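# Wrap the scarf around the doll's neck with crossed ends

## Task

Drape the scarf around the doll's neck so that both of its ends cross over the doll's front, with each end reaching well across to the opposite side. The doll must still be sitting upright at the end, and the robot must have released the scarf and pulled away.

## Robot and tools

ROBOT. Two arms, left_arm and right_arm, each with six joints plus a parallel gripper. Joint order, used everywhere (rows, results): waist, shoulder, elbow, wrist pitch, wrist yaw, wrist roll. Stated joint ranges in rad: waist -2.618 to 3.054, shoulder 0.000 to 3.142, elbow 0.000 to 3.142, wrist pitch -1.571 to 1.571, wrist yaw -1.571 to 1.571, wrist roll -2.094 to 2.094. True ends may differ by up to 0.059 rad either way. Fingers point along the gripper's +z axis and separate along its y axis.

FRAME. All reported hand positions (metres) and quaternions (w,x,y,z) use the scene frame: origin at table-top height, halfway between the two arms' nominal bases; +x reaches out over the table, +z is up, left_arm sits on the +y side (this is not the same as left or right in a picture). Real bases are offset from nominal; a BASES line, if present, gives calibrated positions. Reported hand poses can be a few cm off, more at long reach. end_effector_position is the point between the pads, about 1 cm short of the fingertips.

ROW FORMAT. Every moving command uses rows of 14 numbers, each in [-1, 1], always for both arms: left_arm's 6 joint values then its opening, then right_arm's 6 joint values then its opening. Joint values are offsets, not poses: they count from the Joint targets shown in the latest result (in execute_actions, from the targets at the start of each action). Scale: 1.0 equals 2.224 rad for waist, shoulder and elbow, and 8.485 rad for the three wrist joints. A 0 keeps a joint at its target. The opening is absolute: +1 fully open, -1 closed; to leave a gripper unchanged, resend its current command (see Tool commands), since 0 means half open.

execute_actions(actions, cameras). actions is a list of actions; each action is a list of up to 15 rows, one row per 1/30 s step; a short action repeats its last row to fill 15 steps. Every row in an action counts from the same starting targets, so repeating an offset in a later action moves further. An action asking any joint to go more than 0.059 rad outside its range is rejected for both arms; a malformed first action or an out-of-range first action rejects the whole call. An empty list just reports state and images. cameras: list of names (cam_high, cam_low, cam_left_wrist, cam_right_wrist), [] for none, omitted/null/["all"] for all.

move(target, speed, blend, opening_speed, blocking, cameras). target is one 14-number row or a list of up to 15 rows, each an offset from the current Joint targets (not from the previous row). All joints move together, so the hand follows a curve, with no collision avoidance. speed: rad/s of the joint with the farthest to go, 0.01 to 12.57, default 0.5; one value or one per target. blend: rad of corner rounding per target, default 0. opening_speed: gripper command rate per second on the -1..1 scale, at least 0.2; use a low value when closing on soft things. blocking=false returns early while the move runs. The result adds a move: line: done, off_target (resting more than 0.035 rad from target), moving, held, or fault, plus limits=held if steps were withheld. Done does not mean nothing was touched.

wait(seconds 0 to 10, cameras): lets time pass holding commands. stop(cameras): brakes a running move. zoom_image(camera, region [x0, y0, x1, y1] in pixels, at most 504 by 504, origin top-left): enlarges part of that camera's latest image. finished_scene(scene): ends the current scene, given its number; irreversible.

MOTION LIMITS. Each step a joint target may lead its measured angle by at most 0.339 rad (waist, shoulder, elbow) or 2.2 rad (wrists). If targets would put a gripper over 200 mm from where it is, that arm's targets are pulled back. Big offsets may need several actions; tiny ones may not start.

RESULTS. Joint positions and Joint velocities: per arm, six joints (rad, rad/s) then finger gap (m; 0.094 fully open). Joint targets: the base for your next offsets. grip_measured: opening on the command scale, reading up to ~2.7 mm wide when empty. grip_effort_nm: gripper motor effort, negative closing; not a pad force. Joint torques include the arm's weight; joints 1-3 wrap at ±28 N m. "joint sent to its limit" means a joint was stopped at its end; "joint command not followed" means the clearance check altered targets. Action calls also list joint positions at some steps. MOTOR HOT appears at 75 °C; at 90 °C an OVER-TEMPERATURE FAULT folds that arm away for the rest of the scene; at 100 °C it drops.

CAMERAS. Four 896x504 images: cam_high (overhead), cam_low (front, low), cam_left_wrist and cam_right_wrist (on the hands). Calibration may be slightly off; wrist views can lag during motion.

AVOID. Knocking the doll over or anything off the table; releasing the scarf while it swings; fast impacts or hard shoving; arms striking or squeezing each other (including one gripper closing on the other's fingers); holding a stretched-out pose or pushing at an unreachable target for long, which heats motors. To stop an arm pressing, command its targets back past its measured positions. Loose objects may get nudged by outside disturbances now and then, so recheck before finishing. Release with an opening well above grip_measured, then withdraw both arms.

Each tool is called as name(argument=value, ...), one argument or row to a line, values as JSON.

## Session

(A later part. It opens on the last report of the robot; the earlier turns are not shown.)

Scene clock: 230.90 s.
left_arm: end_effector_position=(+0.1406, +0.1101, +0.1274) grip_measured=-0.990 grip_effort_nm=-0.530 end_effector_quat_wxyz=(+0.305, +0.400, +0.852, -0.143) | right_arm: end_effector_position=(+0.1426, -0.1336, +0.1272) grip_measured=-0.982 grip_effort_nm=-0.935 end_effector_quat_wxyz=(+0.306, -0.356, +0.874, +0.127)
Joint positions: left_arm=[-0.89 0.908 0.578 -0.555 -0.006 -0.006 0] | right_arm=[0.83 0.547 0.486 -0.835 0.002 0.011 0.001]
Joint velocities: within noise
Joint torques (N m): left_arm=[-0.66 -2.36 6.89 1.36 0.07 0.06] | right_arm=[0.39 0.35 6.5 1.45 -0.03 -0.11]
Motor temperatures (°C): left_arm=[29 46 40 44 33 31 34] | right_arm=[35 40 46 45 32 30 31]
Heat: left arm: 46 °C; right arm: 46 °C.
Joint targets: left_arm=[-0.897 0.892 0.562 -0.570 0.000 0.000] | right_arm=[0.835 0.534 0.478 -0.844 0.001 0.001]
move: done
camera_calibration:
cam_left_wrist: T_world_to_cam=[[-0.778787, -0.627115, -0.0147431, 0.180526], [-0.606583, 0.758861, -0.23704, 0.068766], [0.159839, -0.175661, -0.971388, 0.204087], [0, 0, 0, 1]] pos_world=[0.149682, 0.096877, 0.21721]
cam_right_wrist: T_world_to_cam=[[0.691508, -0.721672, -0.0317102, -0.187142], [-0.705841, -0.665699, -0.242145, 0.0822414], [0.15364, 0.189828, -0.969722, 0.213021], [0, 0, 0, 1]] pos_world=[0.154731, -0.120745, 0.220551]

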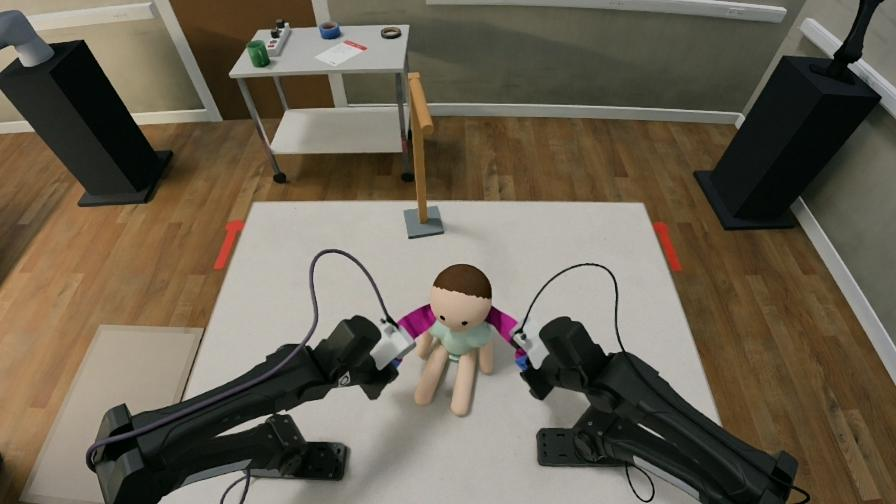

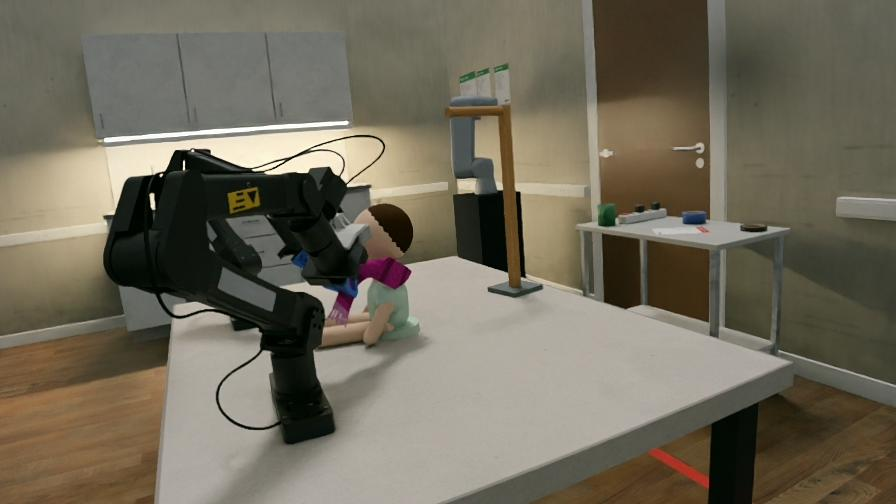

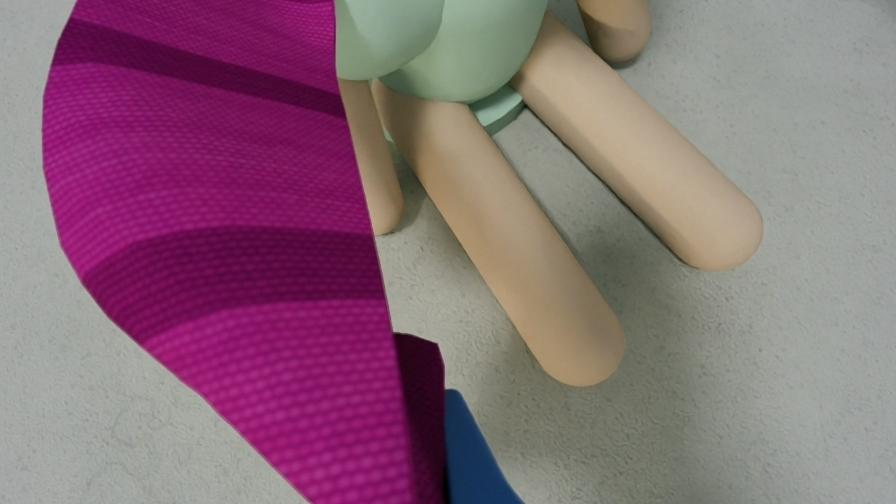

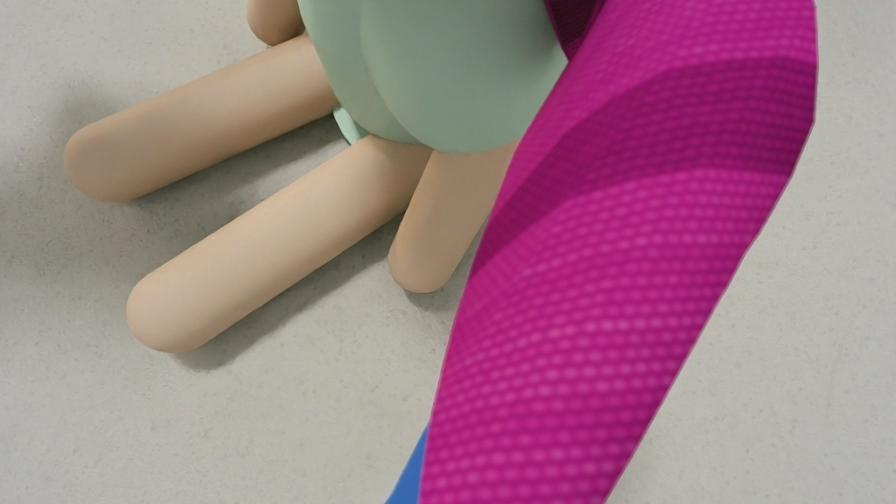

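move(
  target=[
    [0,0,0,0,0,0,-1,-0.1637,-0.0225,0.0418,-0.0169,0,0,-1],
    [-0.0971,0.192,0.1061,0.0225,0,0,-1,-0.1637,-0.0225,0.0418,-0.0169,0,0,-1],
    [-0.1353,0.3934,0.2244,0.0443,0,0,-1,-0.1637,-0.0225,0.0418,-0.0169,0,0,-1],
  ],
  speed=0.3,
)

Scene clock: 247.97 s.
left_arm: end_effector_position=(+0.1389, -0.0955, +0.0832) grip_measured=-0.990 grip_effort_nm=-0.535 end_effector_quat_wxyz=(+0.270, +0.526, +0.786, -0.180) | right_arm: end_effector_position=(+0.1646, -0.1990, +0.1374) grip_measured=-0.982 grip_effort_nm=-0.935 end_effector_quat_wxyz=(+0.307, -0.197, +0.929, +0.068)
Joint positions: left_arm=[-1.19 1.748 1.037 -0.199 -0.006 -0.006 0] | right_arm=[0.475 0.497 0.546 -0.98 0.002 0.011 0.001]
Joint velocities: within noise
Joint torques (N m): left_arm=[-0.68 -6.48 9.44 1.5 0.06 0.06] | right_arm=[-0.46 0.75 9.16 1.42 -0.03 -0.11]
Motor temperatures (°C): left_arm=[29 44 40 44 33 31 34] | right_arm=[35 39 46 45 32 30 31]
Heat: left arm: 44 °C; right arm: 46 °C.
Joint targets: left_arm=[-1.198 1.767 1.061 -0.194 0.000 0.000] | right_arm=[0.471 0.484 0.572 -0.988 0.001 0.001]
move: done
camera_calibration:
cam_left_wrist: T_world_to_cam=[[-0.929547, -0.368418, -0.014518, 0.0952764], [-0.357241, 0.90969, -0.211761, 0.19097], [0.0912236, -0.191656, -0.977214, 0.133818], [0, 0, 0, 1]] pos_world=[0.144579, -0.112975, 0.172592]
cam_right_wrist: T_world_to_cam=[[0.396841, -0.917345, -0.0315563, -0.239649], [-0.900332, -0.382329, -0.207912, 0.140381], [0.178662, 0.110919, -0.977638, 0.213204], [0, 0, 0, 1]] pos_world=[0.1834, -0.189818, 0.230061]

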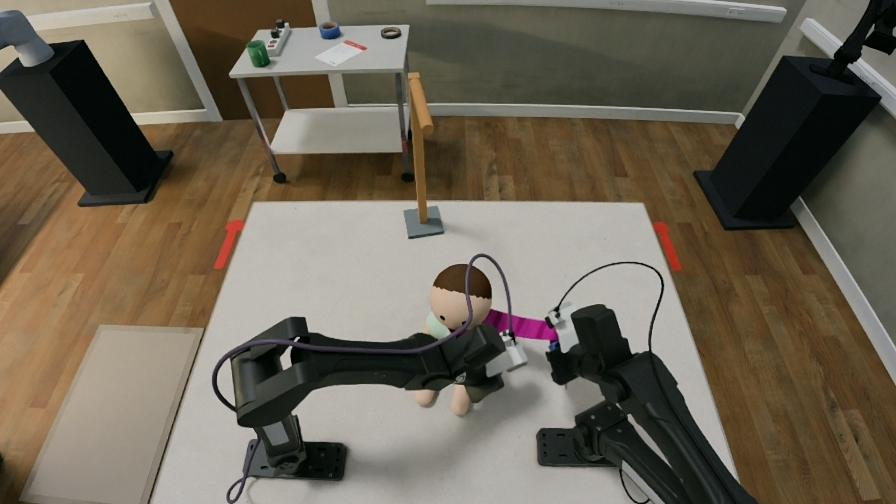

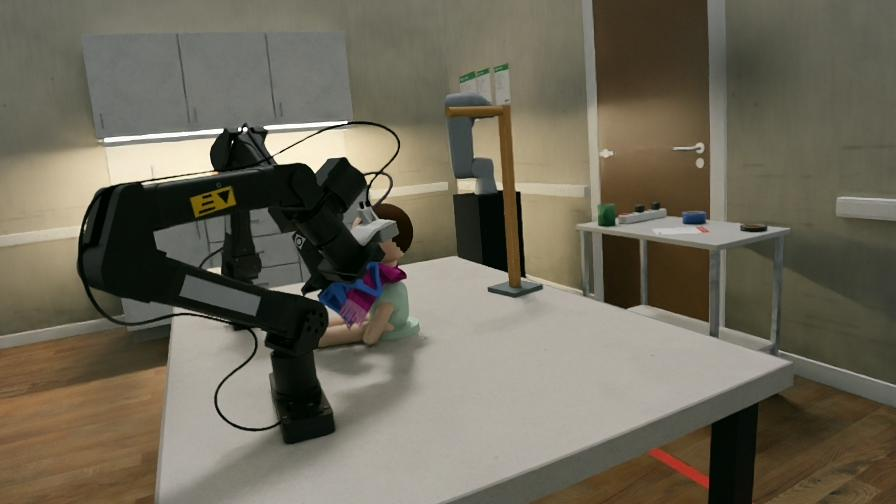

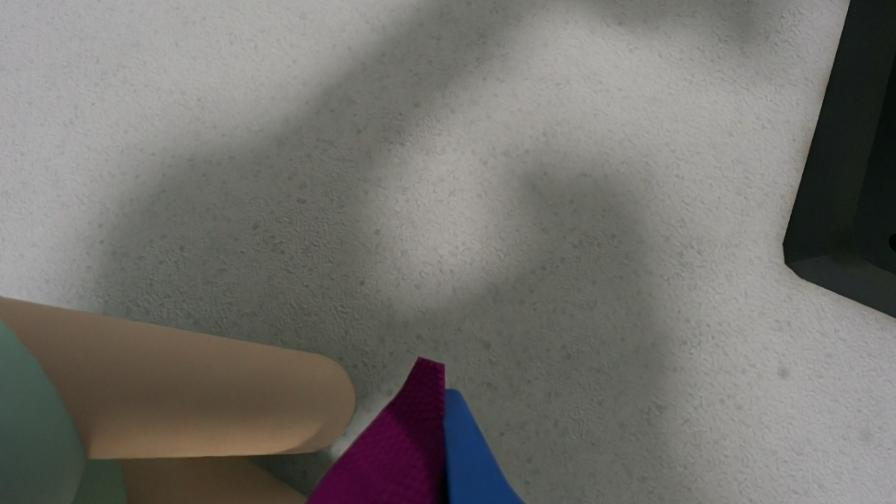

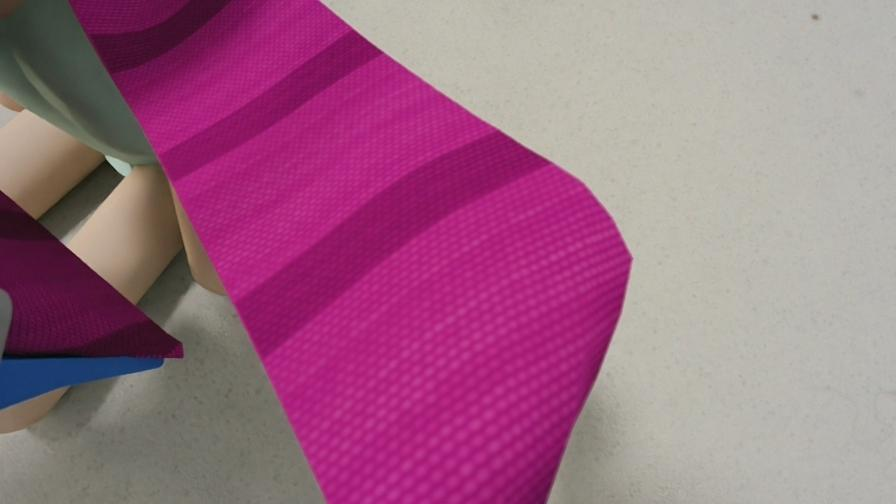

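move(
  target=[
    [-0.0025,0.049,0.0274,0.0057,0,0,-1,0,0,0,0,0,0,-1],
    [-0.0025,0.049,0.0274,0.0057,0,0,-0.4,0,0,0,0,0,0,-1],
  ],
  speed=0.2,
  opening_speed=1.0,
)

Scene clock: 257.63 s.
left_arm: end_effector_position=(+0.1457, -0.1174, +0.0678) grip_measured=-0.402 grip_effort_nm=0.105 end_effector_quat_wxyz=(+0.272, +0.527, +0.785, -0.181) | right_arm: end_effector_position=(+0.1645, -0.1991, +0.1374) grip_measured=-0.982 grip_effort_nm=-0.935 end_effector_quat_wxyz=(+0.307, -0.197, +0.929, +0.068)
Joint positions: left_arm=[-1.194 1.853 1.098 -0.15 -0.006 -0.006 0.028] | right_arm=[0.475 0.497 0.546 -0.98 0.002 0.011 0.001]
Joint velocities: within noise
Joint torques (N m): left_arm=[-0.68 -7.06 9.32 1.49 0.05 0.08] | right_arm=[-0.46 0.75 9.16 1.42 -0.02 -0.11]
Motor temperatures (°C): left_arm=[29 46 40 44 33 31 34] | right_arm=[35 39 47 45 32 30 31]
Heat: left arm: 46 °C; right arm: 47 °C.
Joint targets: left_arm=[-1.203 1.876 1.122 -0.146 0.000 0.000] | right_arm=[0.471 0.484 0.572 -0.988 0.001 0.001]
move: done
camera_calibration:
cam_left_wrist: T_world_to_cam=[[-0.931184, -0.364249, -0.0147741, 0.09402], [-0.352657, 0.910335, -0.216618, 0.209761], [0.092352, -0.196501, -0.976145, 0.113066], [0, 0, 0, 1]] pos_world=[0.151082, -0.134489, 0.157196]
cam_right_wrist: T_world_to_cam=[[0.396801, -0.917361, -0.031591, -0.239637], [-0.90041, -0.382321, -0.207589, 0.140322], [0.178356, 0.110816, -0.977706, 0.213256], [0, 0, 0, 1]] pos_world=[0.1834, -0.189818, 0.23006]

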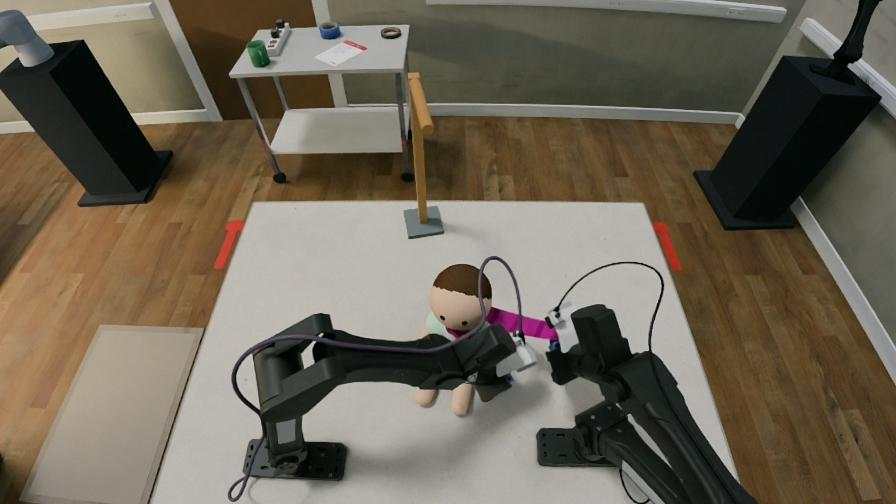

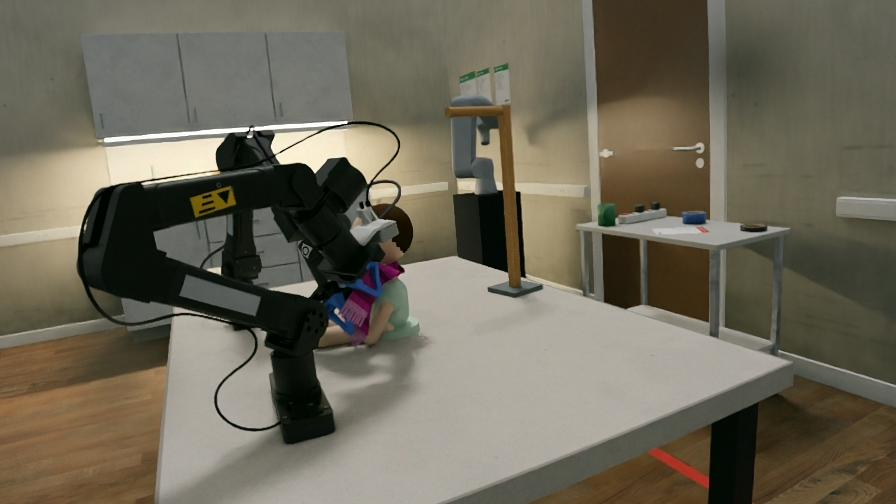

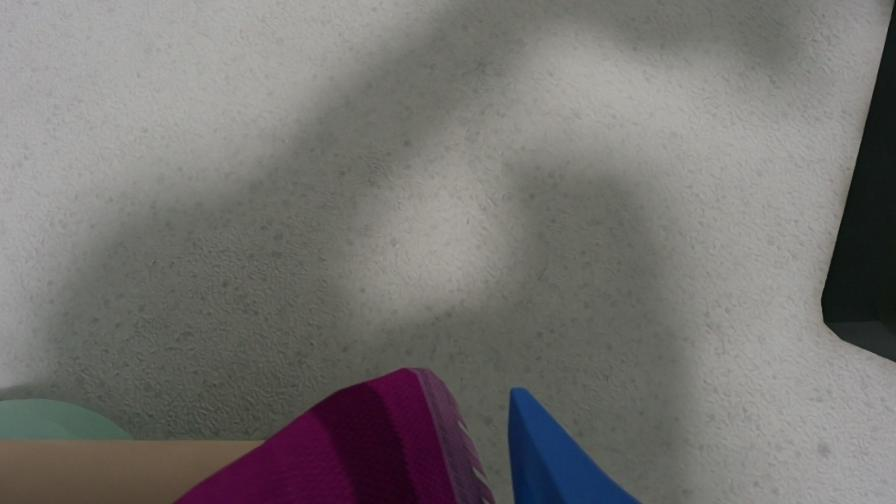

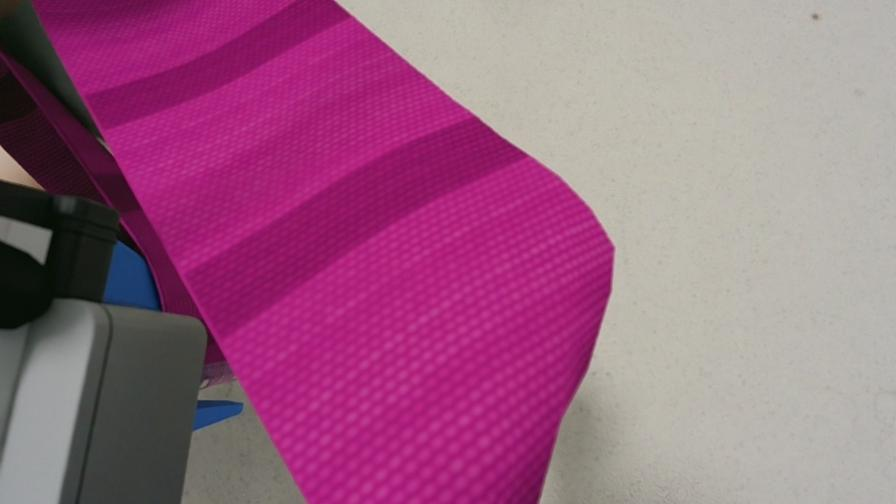

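move(
  target=[
    [0,-0.2343,-0.0162,-0.0572,0,0,-0.4,0,0,0,0,0,0,-1],
    [0.45,-0.4406,-0.2518,-0.0495,0,0,-0.4,0,0,0,0,0,0,-1],
  ],
  speed=0.4,
)

Scene clock: 267.87 s.
left_arm: end_effector_position=(+0.2283, +0.2628, +0.1234) grip_measured=-0.402 grip_effort_nm=0.100 end_effector_quat_wxyz=(+0.325, +0.094, +0.940, -0.033) | right_arm: end_effector_position=(+0.1645, -0.1991, +0.1374) grip_measured=-0.982 grip_effort_nm=-0.935 end_effector_quat_wxyz=(+0.307, -0.197, +0.929, +0.068)
Joint positions: left_arm=[-0.21 0.912 0.577 -0.57 -0.003 -0.006 0.028] | right_arm=[0.475 0.497 0.546 -0.98 0.002 0.011 0.001]
Joint velocities: within noise
Joint torques (N m): left_arm=[0.44 -2.43 6.8 1.49 0.02 0.1] | right_arm=[-0.44 0.72 9.16 1.41 -0.02 -0.11]
Motor temperatures (°C): left_arm=[29 47 40 44 33 31 34] | right_arm=[35 39 48 45 32 30 31]
Heat: left arm: 47 °C; right arm: 48 °C.
Joint targets: left_arm=[-0.202 0.896 0.562 -0.566 0.000 0.000] | right_arm=[0.471 0.484 0.572 -0.988 0.001 0.001]
move: done
camera_calibration:
cam_left_wrist: T_world_to_cam=[[-0.213546, -0.976854, -0.0124206, 0.307108], [-0.953155, 0.21112, -0.21662, 0.225669], [0.214228, -0.0344196, -0.976177, 0.164004], [0, 0, 0, 1]] pos_world=[0.245545, 0.258001, 0.212795]
cam_right_wrist: T_world_to_cam=[[0.396801, -0.917361, -0.031591, -0.239637], [-0.90041, -0.382321, -0.207589, 0.140322], [0.178356, 0.110816, -0.977706, 0.213256], [0, 0, 0, 1]] pos_world=[0.1834, -0.189818, 0.23006]

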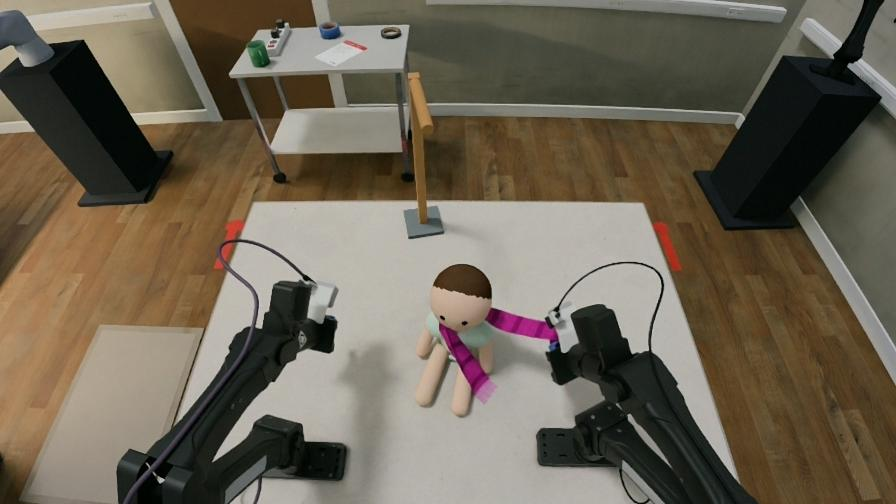

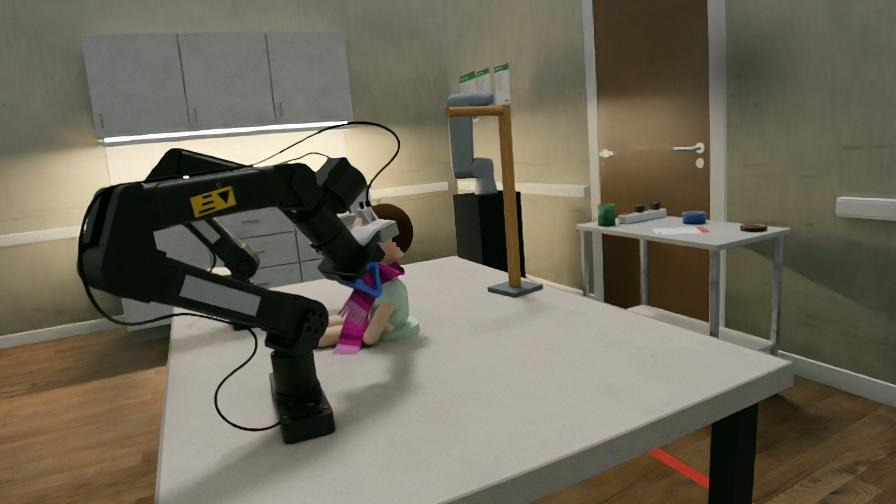

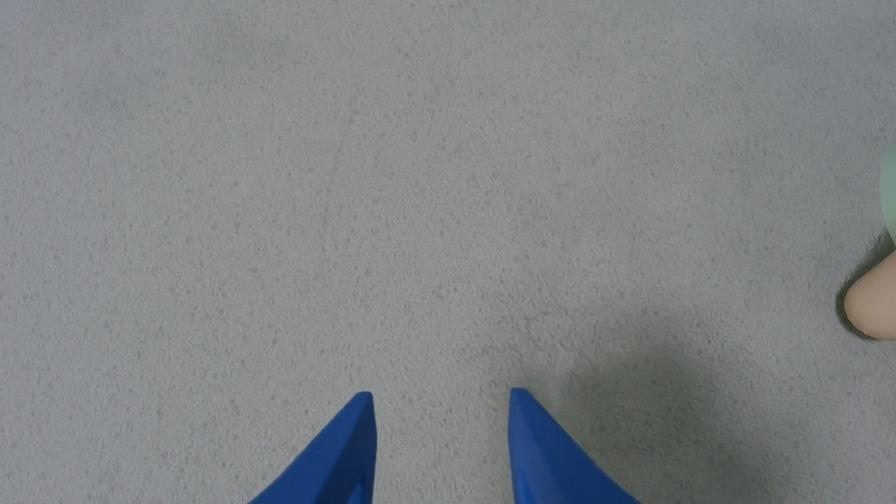

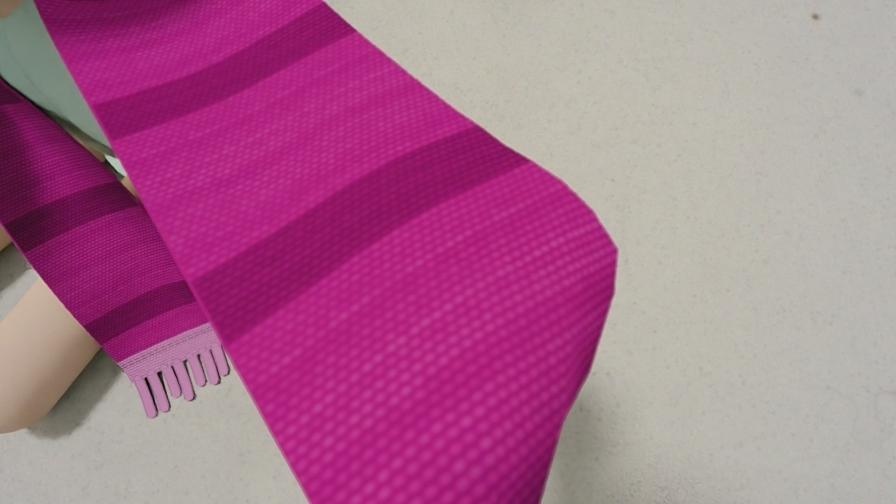

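move(
  target=[
    [0,0,0,0,0,0,-0.4,0.2839,0.1547,0.0058,0.039,0,0,-1],
    [0,0,0,0,0,0,-0.4,0.3204,0.3512,0.0715,0.0733,0,0,-1],
    [0,0,0,0,0,0,-0.4,0.3348,0.5054,0.0931,0.1081,0,0,-1],
  ],
  speed=0.3,
)

Scene clock: 284.10 s.
left_arm: end_effector_position=(+0.2285, +0.2627, +0.1236) grip_measured=-0.402 grip_effort_nm=0.095 end_effector_quat_wxyz=(+0.326, +0.094, +0.940, -0.033) | right_arm: end_effector_position=(+0.1538, +0.0786, +0.0611) grip_measured=-0.982 grip_effort_nm=-0.935 end_effector_quat_wxyz=(+0.263, -0.517, +0.795, +0.175)
Joint positions: left_arm=[-0.21 0.912 0.577 -0.569 -0.003 -0.006 0.028] | right_arm=[1.21 1.595 0.754 -0.087 0.001 0.011 0.001]
Joint velocities: within noise
Joint torques (N m): left_arm=[0.55 -2.25 7.01 1.5 0.07 0.09] | right_arm=[0.51 -4.98 8.46 1.67 -0.02 -0.12]
Motor temperatures (°C): left_arm=[29 45 39 45 33 31 34] | right_arm=[35 39 48 45 32 30 31]
Heat: left arm: 45 °C; right arm: 48 °C.
Joint targets: left_arm=[-0.202 0.896 0.562 -0.566 0.000 0.000] | right_arm=[1.216 1.608 0.779 -0.070 0.001 0.001]
move: done
camera_calibration:
cam_left_wrist: T_world_to_cam=[[-0.213471, -0.97687, -0.0124469, 0.307123], [-0.952922, 0.211012, -0.217748, 0.226022], [0.215338, -0.034622, -0.975926, 0.163904], [0, 0, 0, 1]] pos_world=[0.245648, 0.258001, 0.212996]
cam_right_wrist: T_world_to_cam=[[0.909558, -0.414345, -0.0319742, -0.101414], [-0.411383, -0.886808, -0.210561, 0.185603], [0.0588899, 0.204671, -0.977058, 0.120802], [0, 0, 0, 1]] pos_world=[0.161481, 0.0978489, 0.153869]

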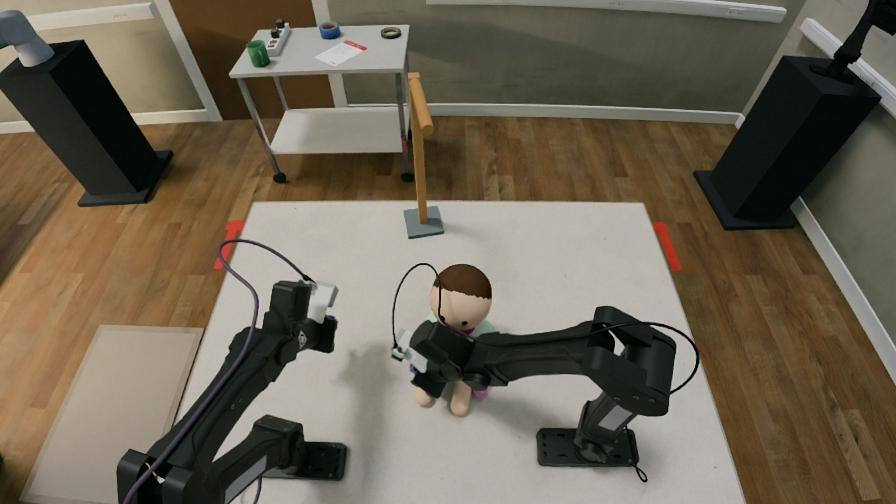

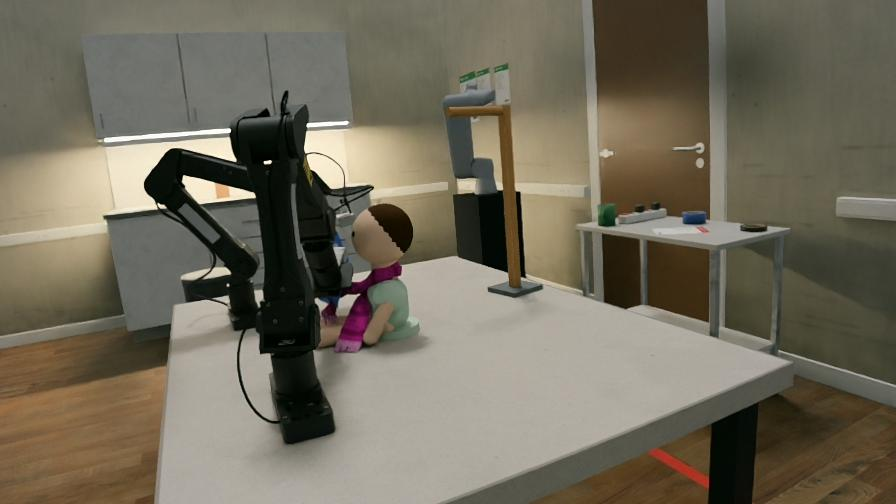

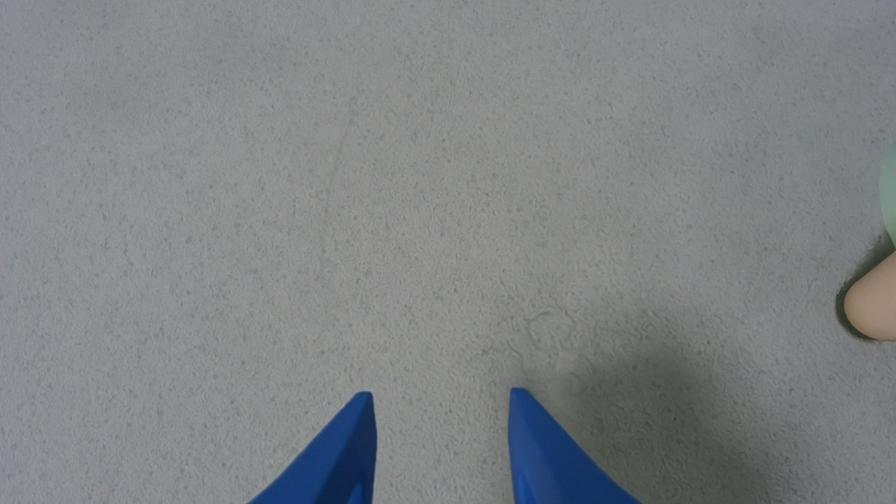

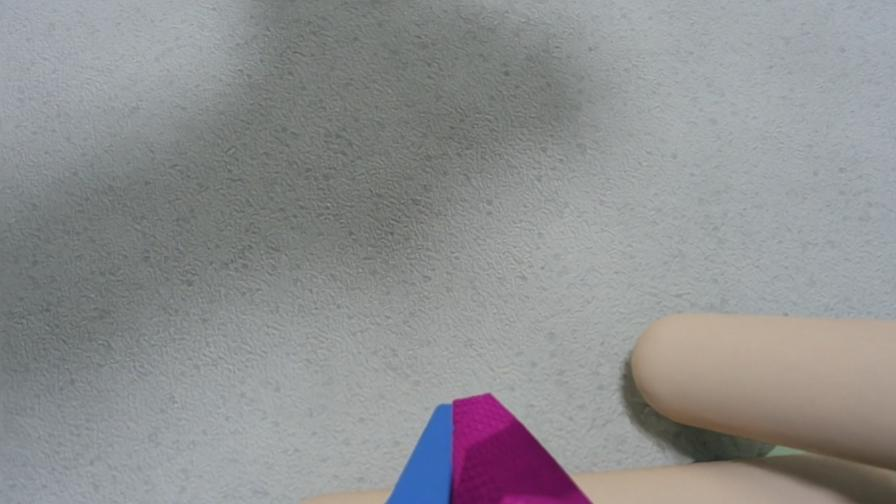

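move(
  target=[
    [0,0,0,0,0,0,-0.4,0,0,0,0,0,0,-0.4],
    [0,0,0,0,0,0,-0.4,0,-0.26,0.036,-0.0777,0,0,-0.4],
    [0,0,0,0,0,0,-0.4,-0.4568,-0.318,-0.0805,-0.0625,0,0,-0.4],
  ],
  speed=0.4,
  opening_speed=1.0,
)

zoom_image(
  camera="cam_high",
  region=[380, 240, 540, 430],
)

Scene clock: 295.43 s.
left_arm: end_effector_position=(+0.2285, +0.2627, +0.1236) grip_measured=-0.402 grip_effort_nm=0.100 end_effector_quat_wxyz=(+0.326, +0.094, +0.940, -0.033) | right_arm: end_effector_position=(+0.2598, -0.2317, +0.1316) grip_measured=-0.402 grip_effort_nm=0.105 end_effector_quat_wxyz=(+0.314, -0.071, +0.946, +0.027)
Joint positions: left_arm=[-0.21 0.912 0.577 -0.569 -0.003 -0.006 0.028] | right_arm=[0.204 0.919 0.607 -0.616 0 0.01 0.028]
Joint velocities: within noise
Joint torques (N m): left_arm=[0.55 -2.28 6.89 1.49 0.06 0.11] | right_arm=[-0.44 -2.58 6.6 1.67 0 -0.11]
Motor temperatures (°C): left_arm=[29 44 38 45 33 31 34] | right_arm=[35 39 48 45 32 30 31]
Heat: left arm: 45 °C; right arm: 48 °C.
Joint targets: left_arm=[-0.202 0.896 0.562 -0.566 0.000 0.000] | right_arm=[0.200 0.900 0.599 -0.601 0.000 0.001]
move: done
camera_calibration:
cam_left_wrist: T_world_to_cam=[[-0.213471, -0.97687, -0.0124469, 0.307123], [-0.952922, 0.211012, -0.217748, 0.226022], [0.215338, -0.034622, -0.975926, 0.163904], [0, 0, 0, 1]] pos_world=[0.245648, 0.258001, 0.212996]
cam_right_wrist: T_world_to_cam=[[0.138353, -0.989845, -0.0326344, -0.257134], [-0.969187, -0.128537, -0.210131, 0.289447], [0.203803, 0.060701, -0.977128, 0.17586], [0, 0, 0, 1]] pos_world=[0.280263, -0.227993, 0.224268]

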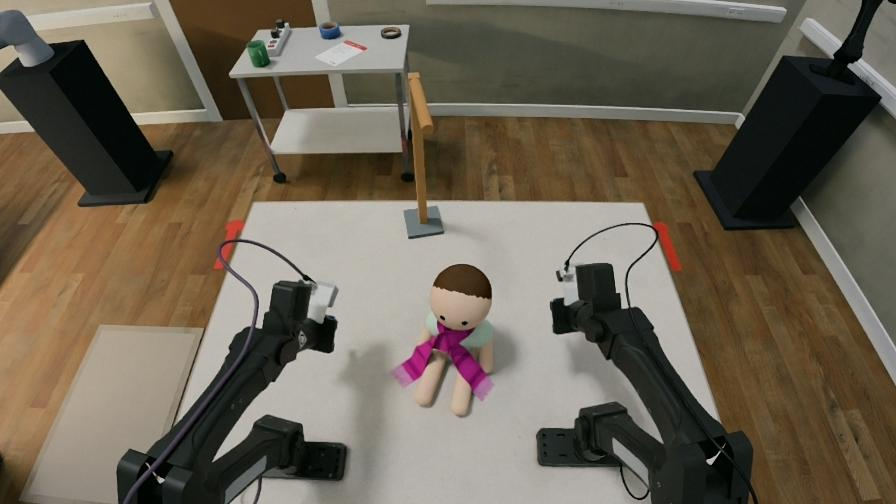

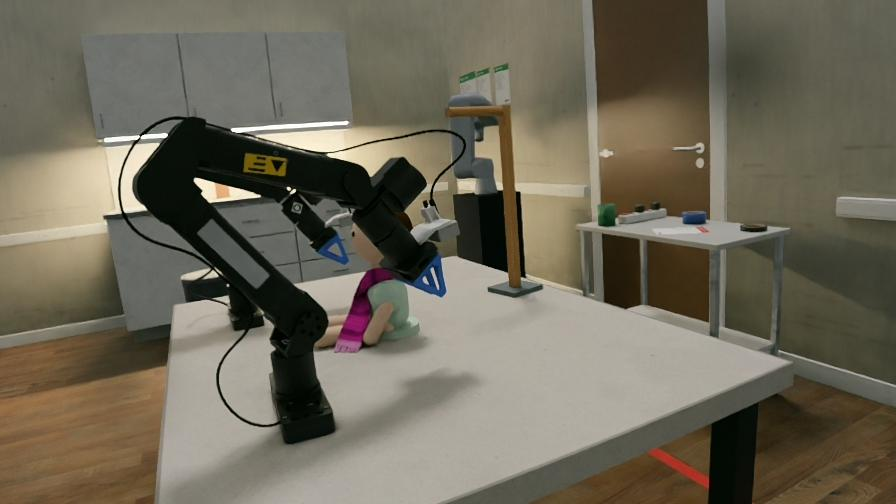

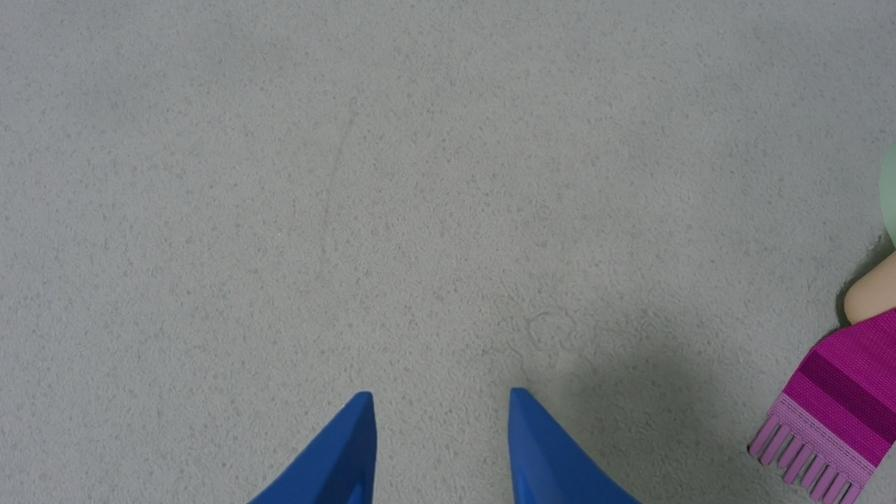

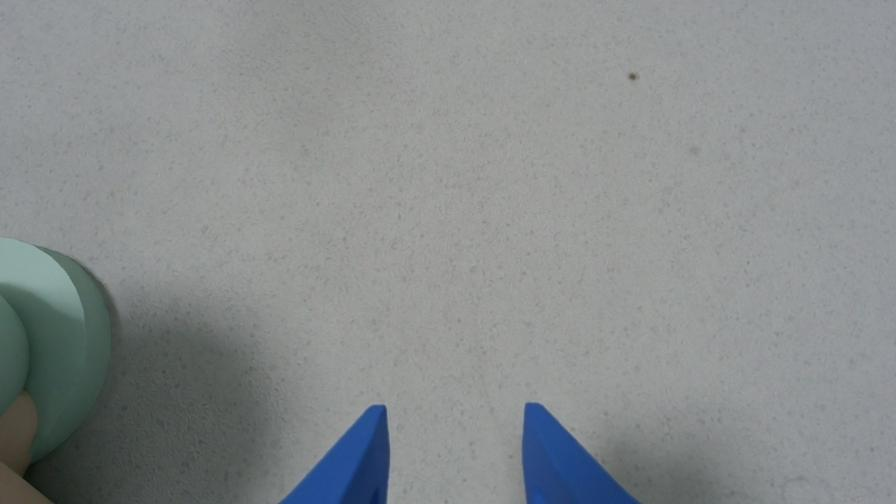

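Scaled by 2.653 from the camera's 896x504 image, which has a finer 1280x720 frame.

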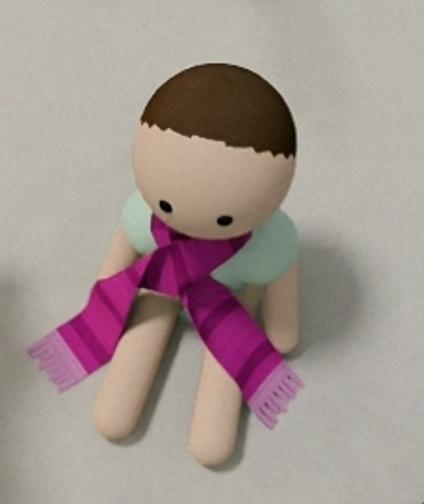

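Perfect.

finished_scene(
  scene=1,
)

The scene is finished: the task was done.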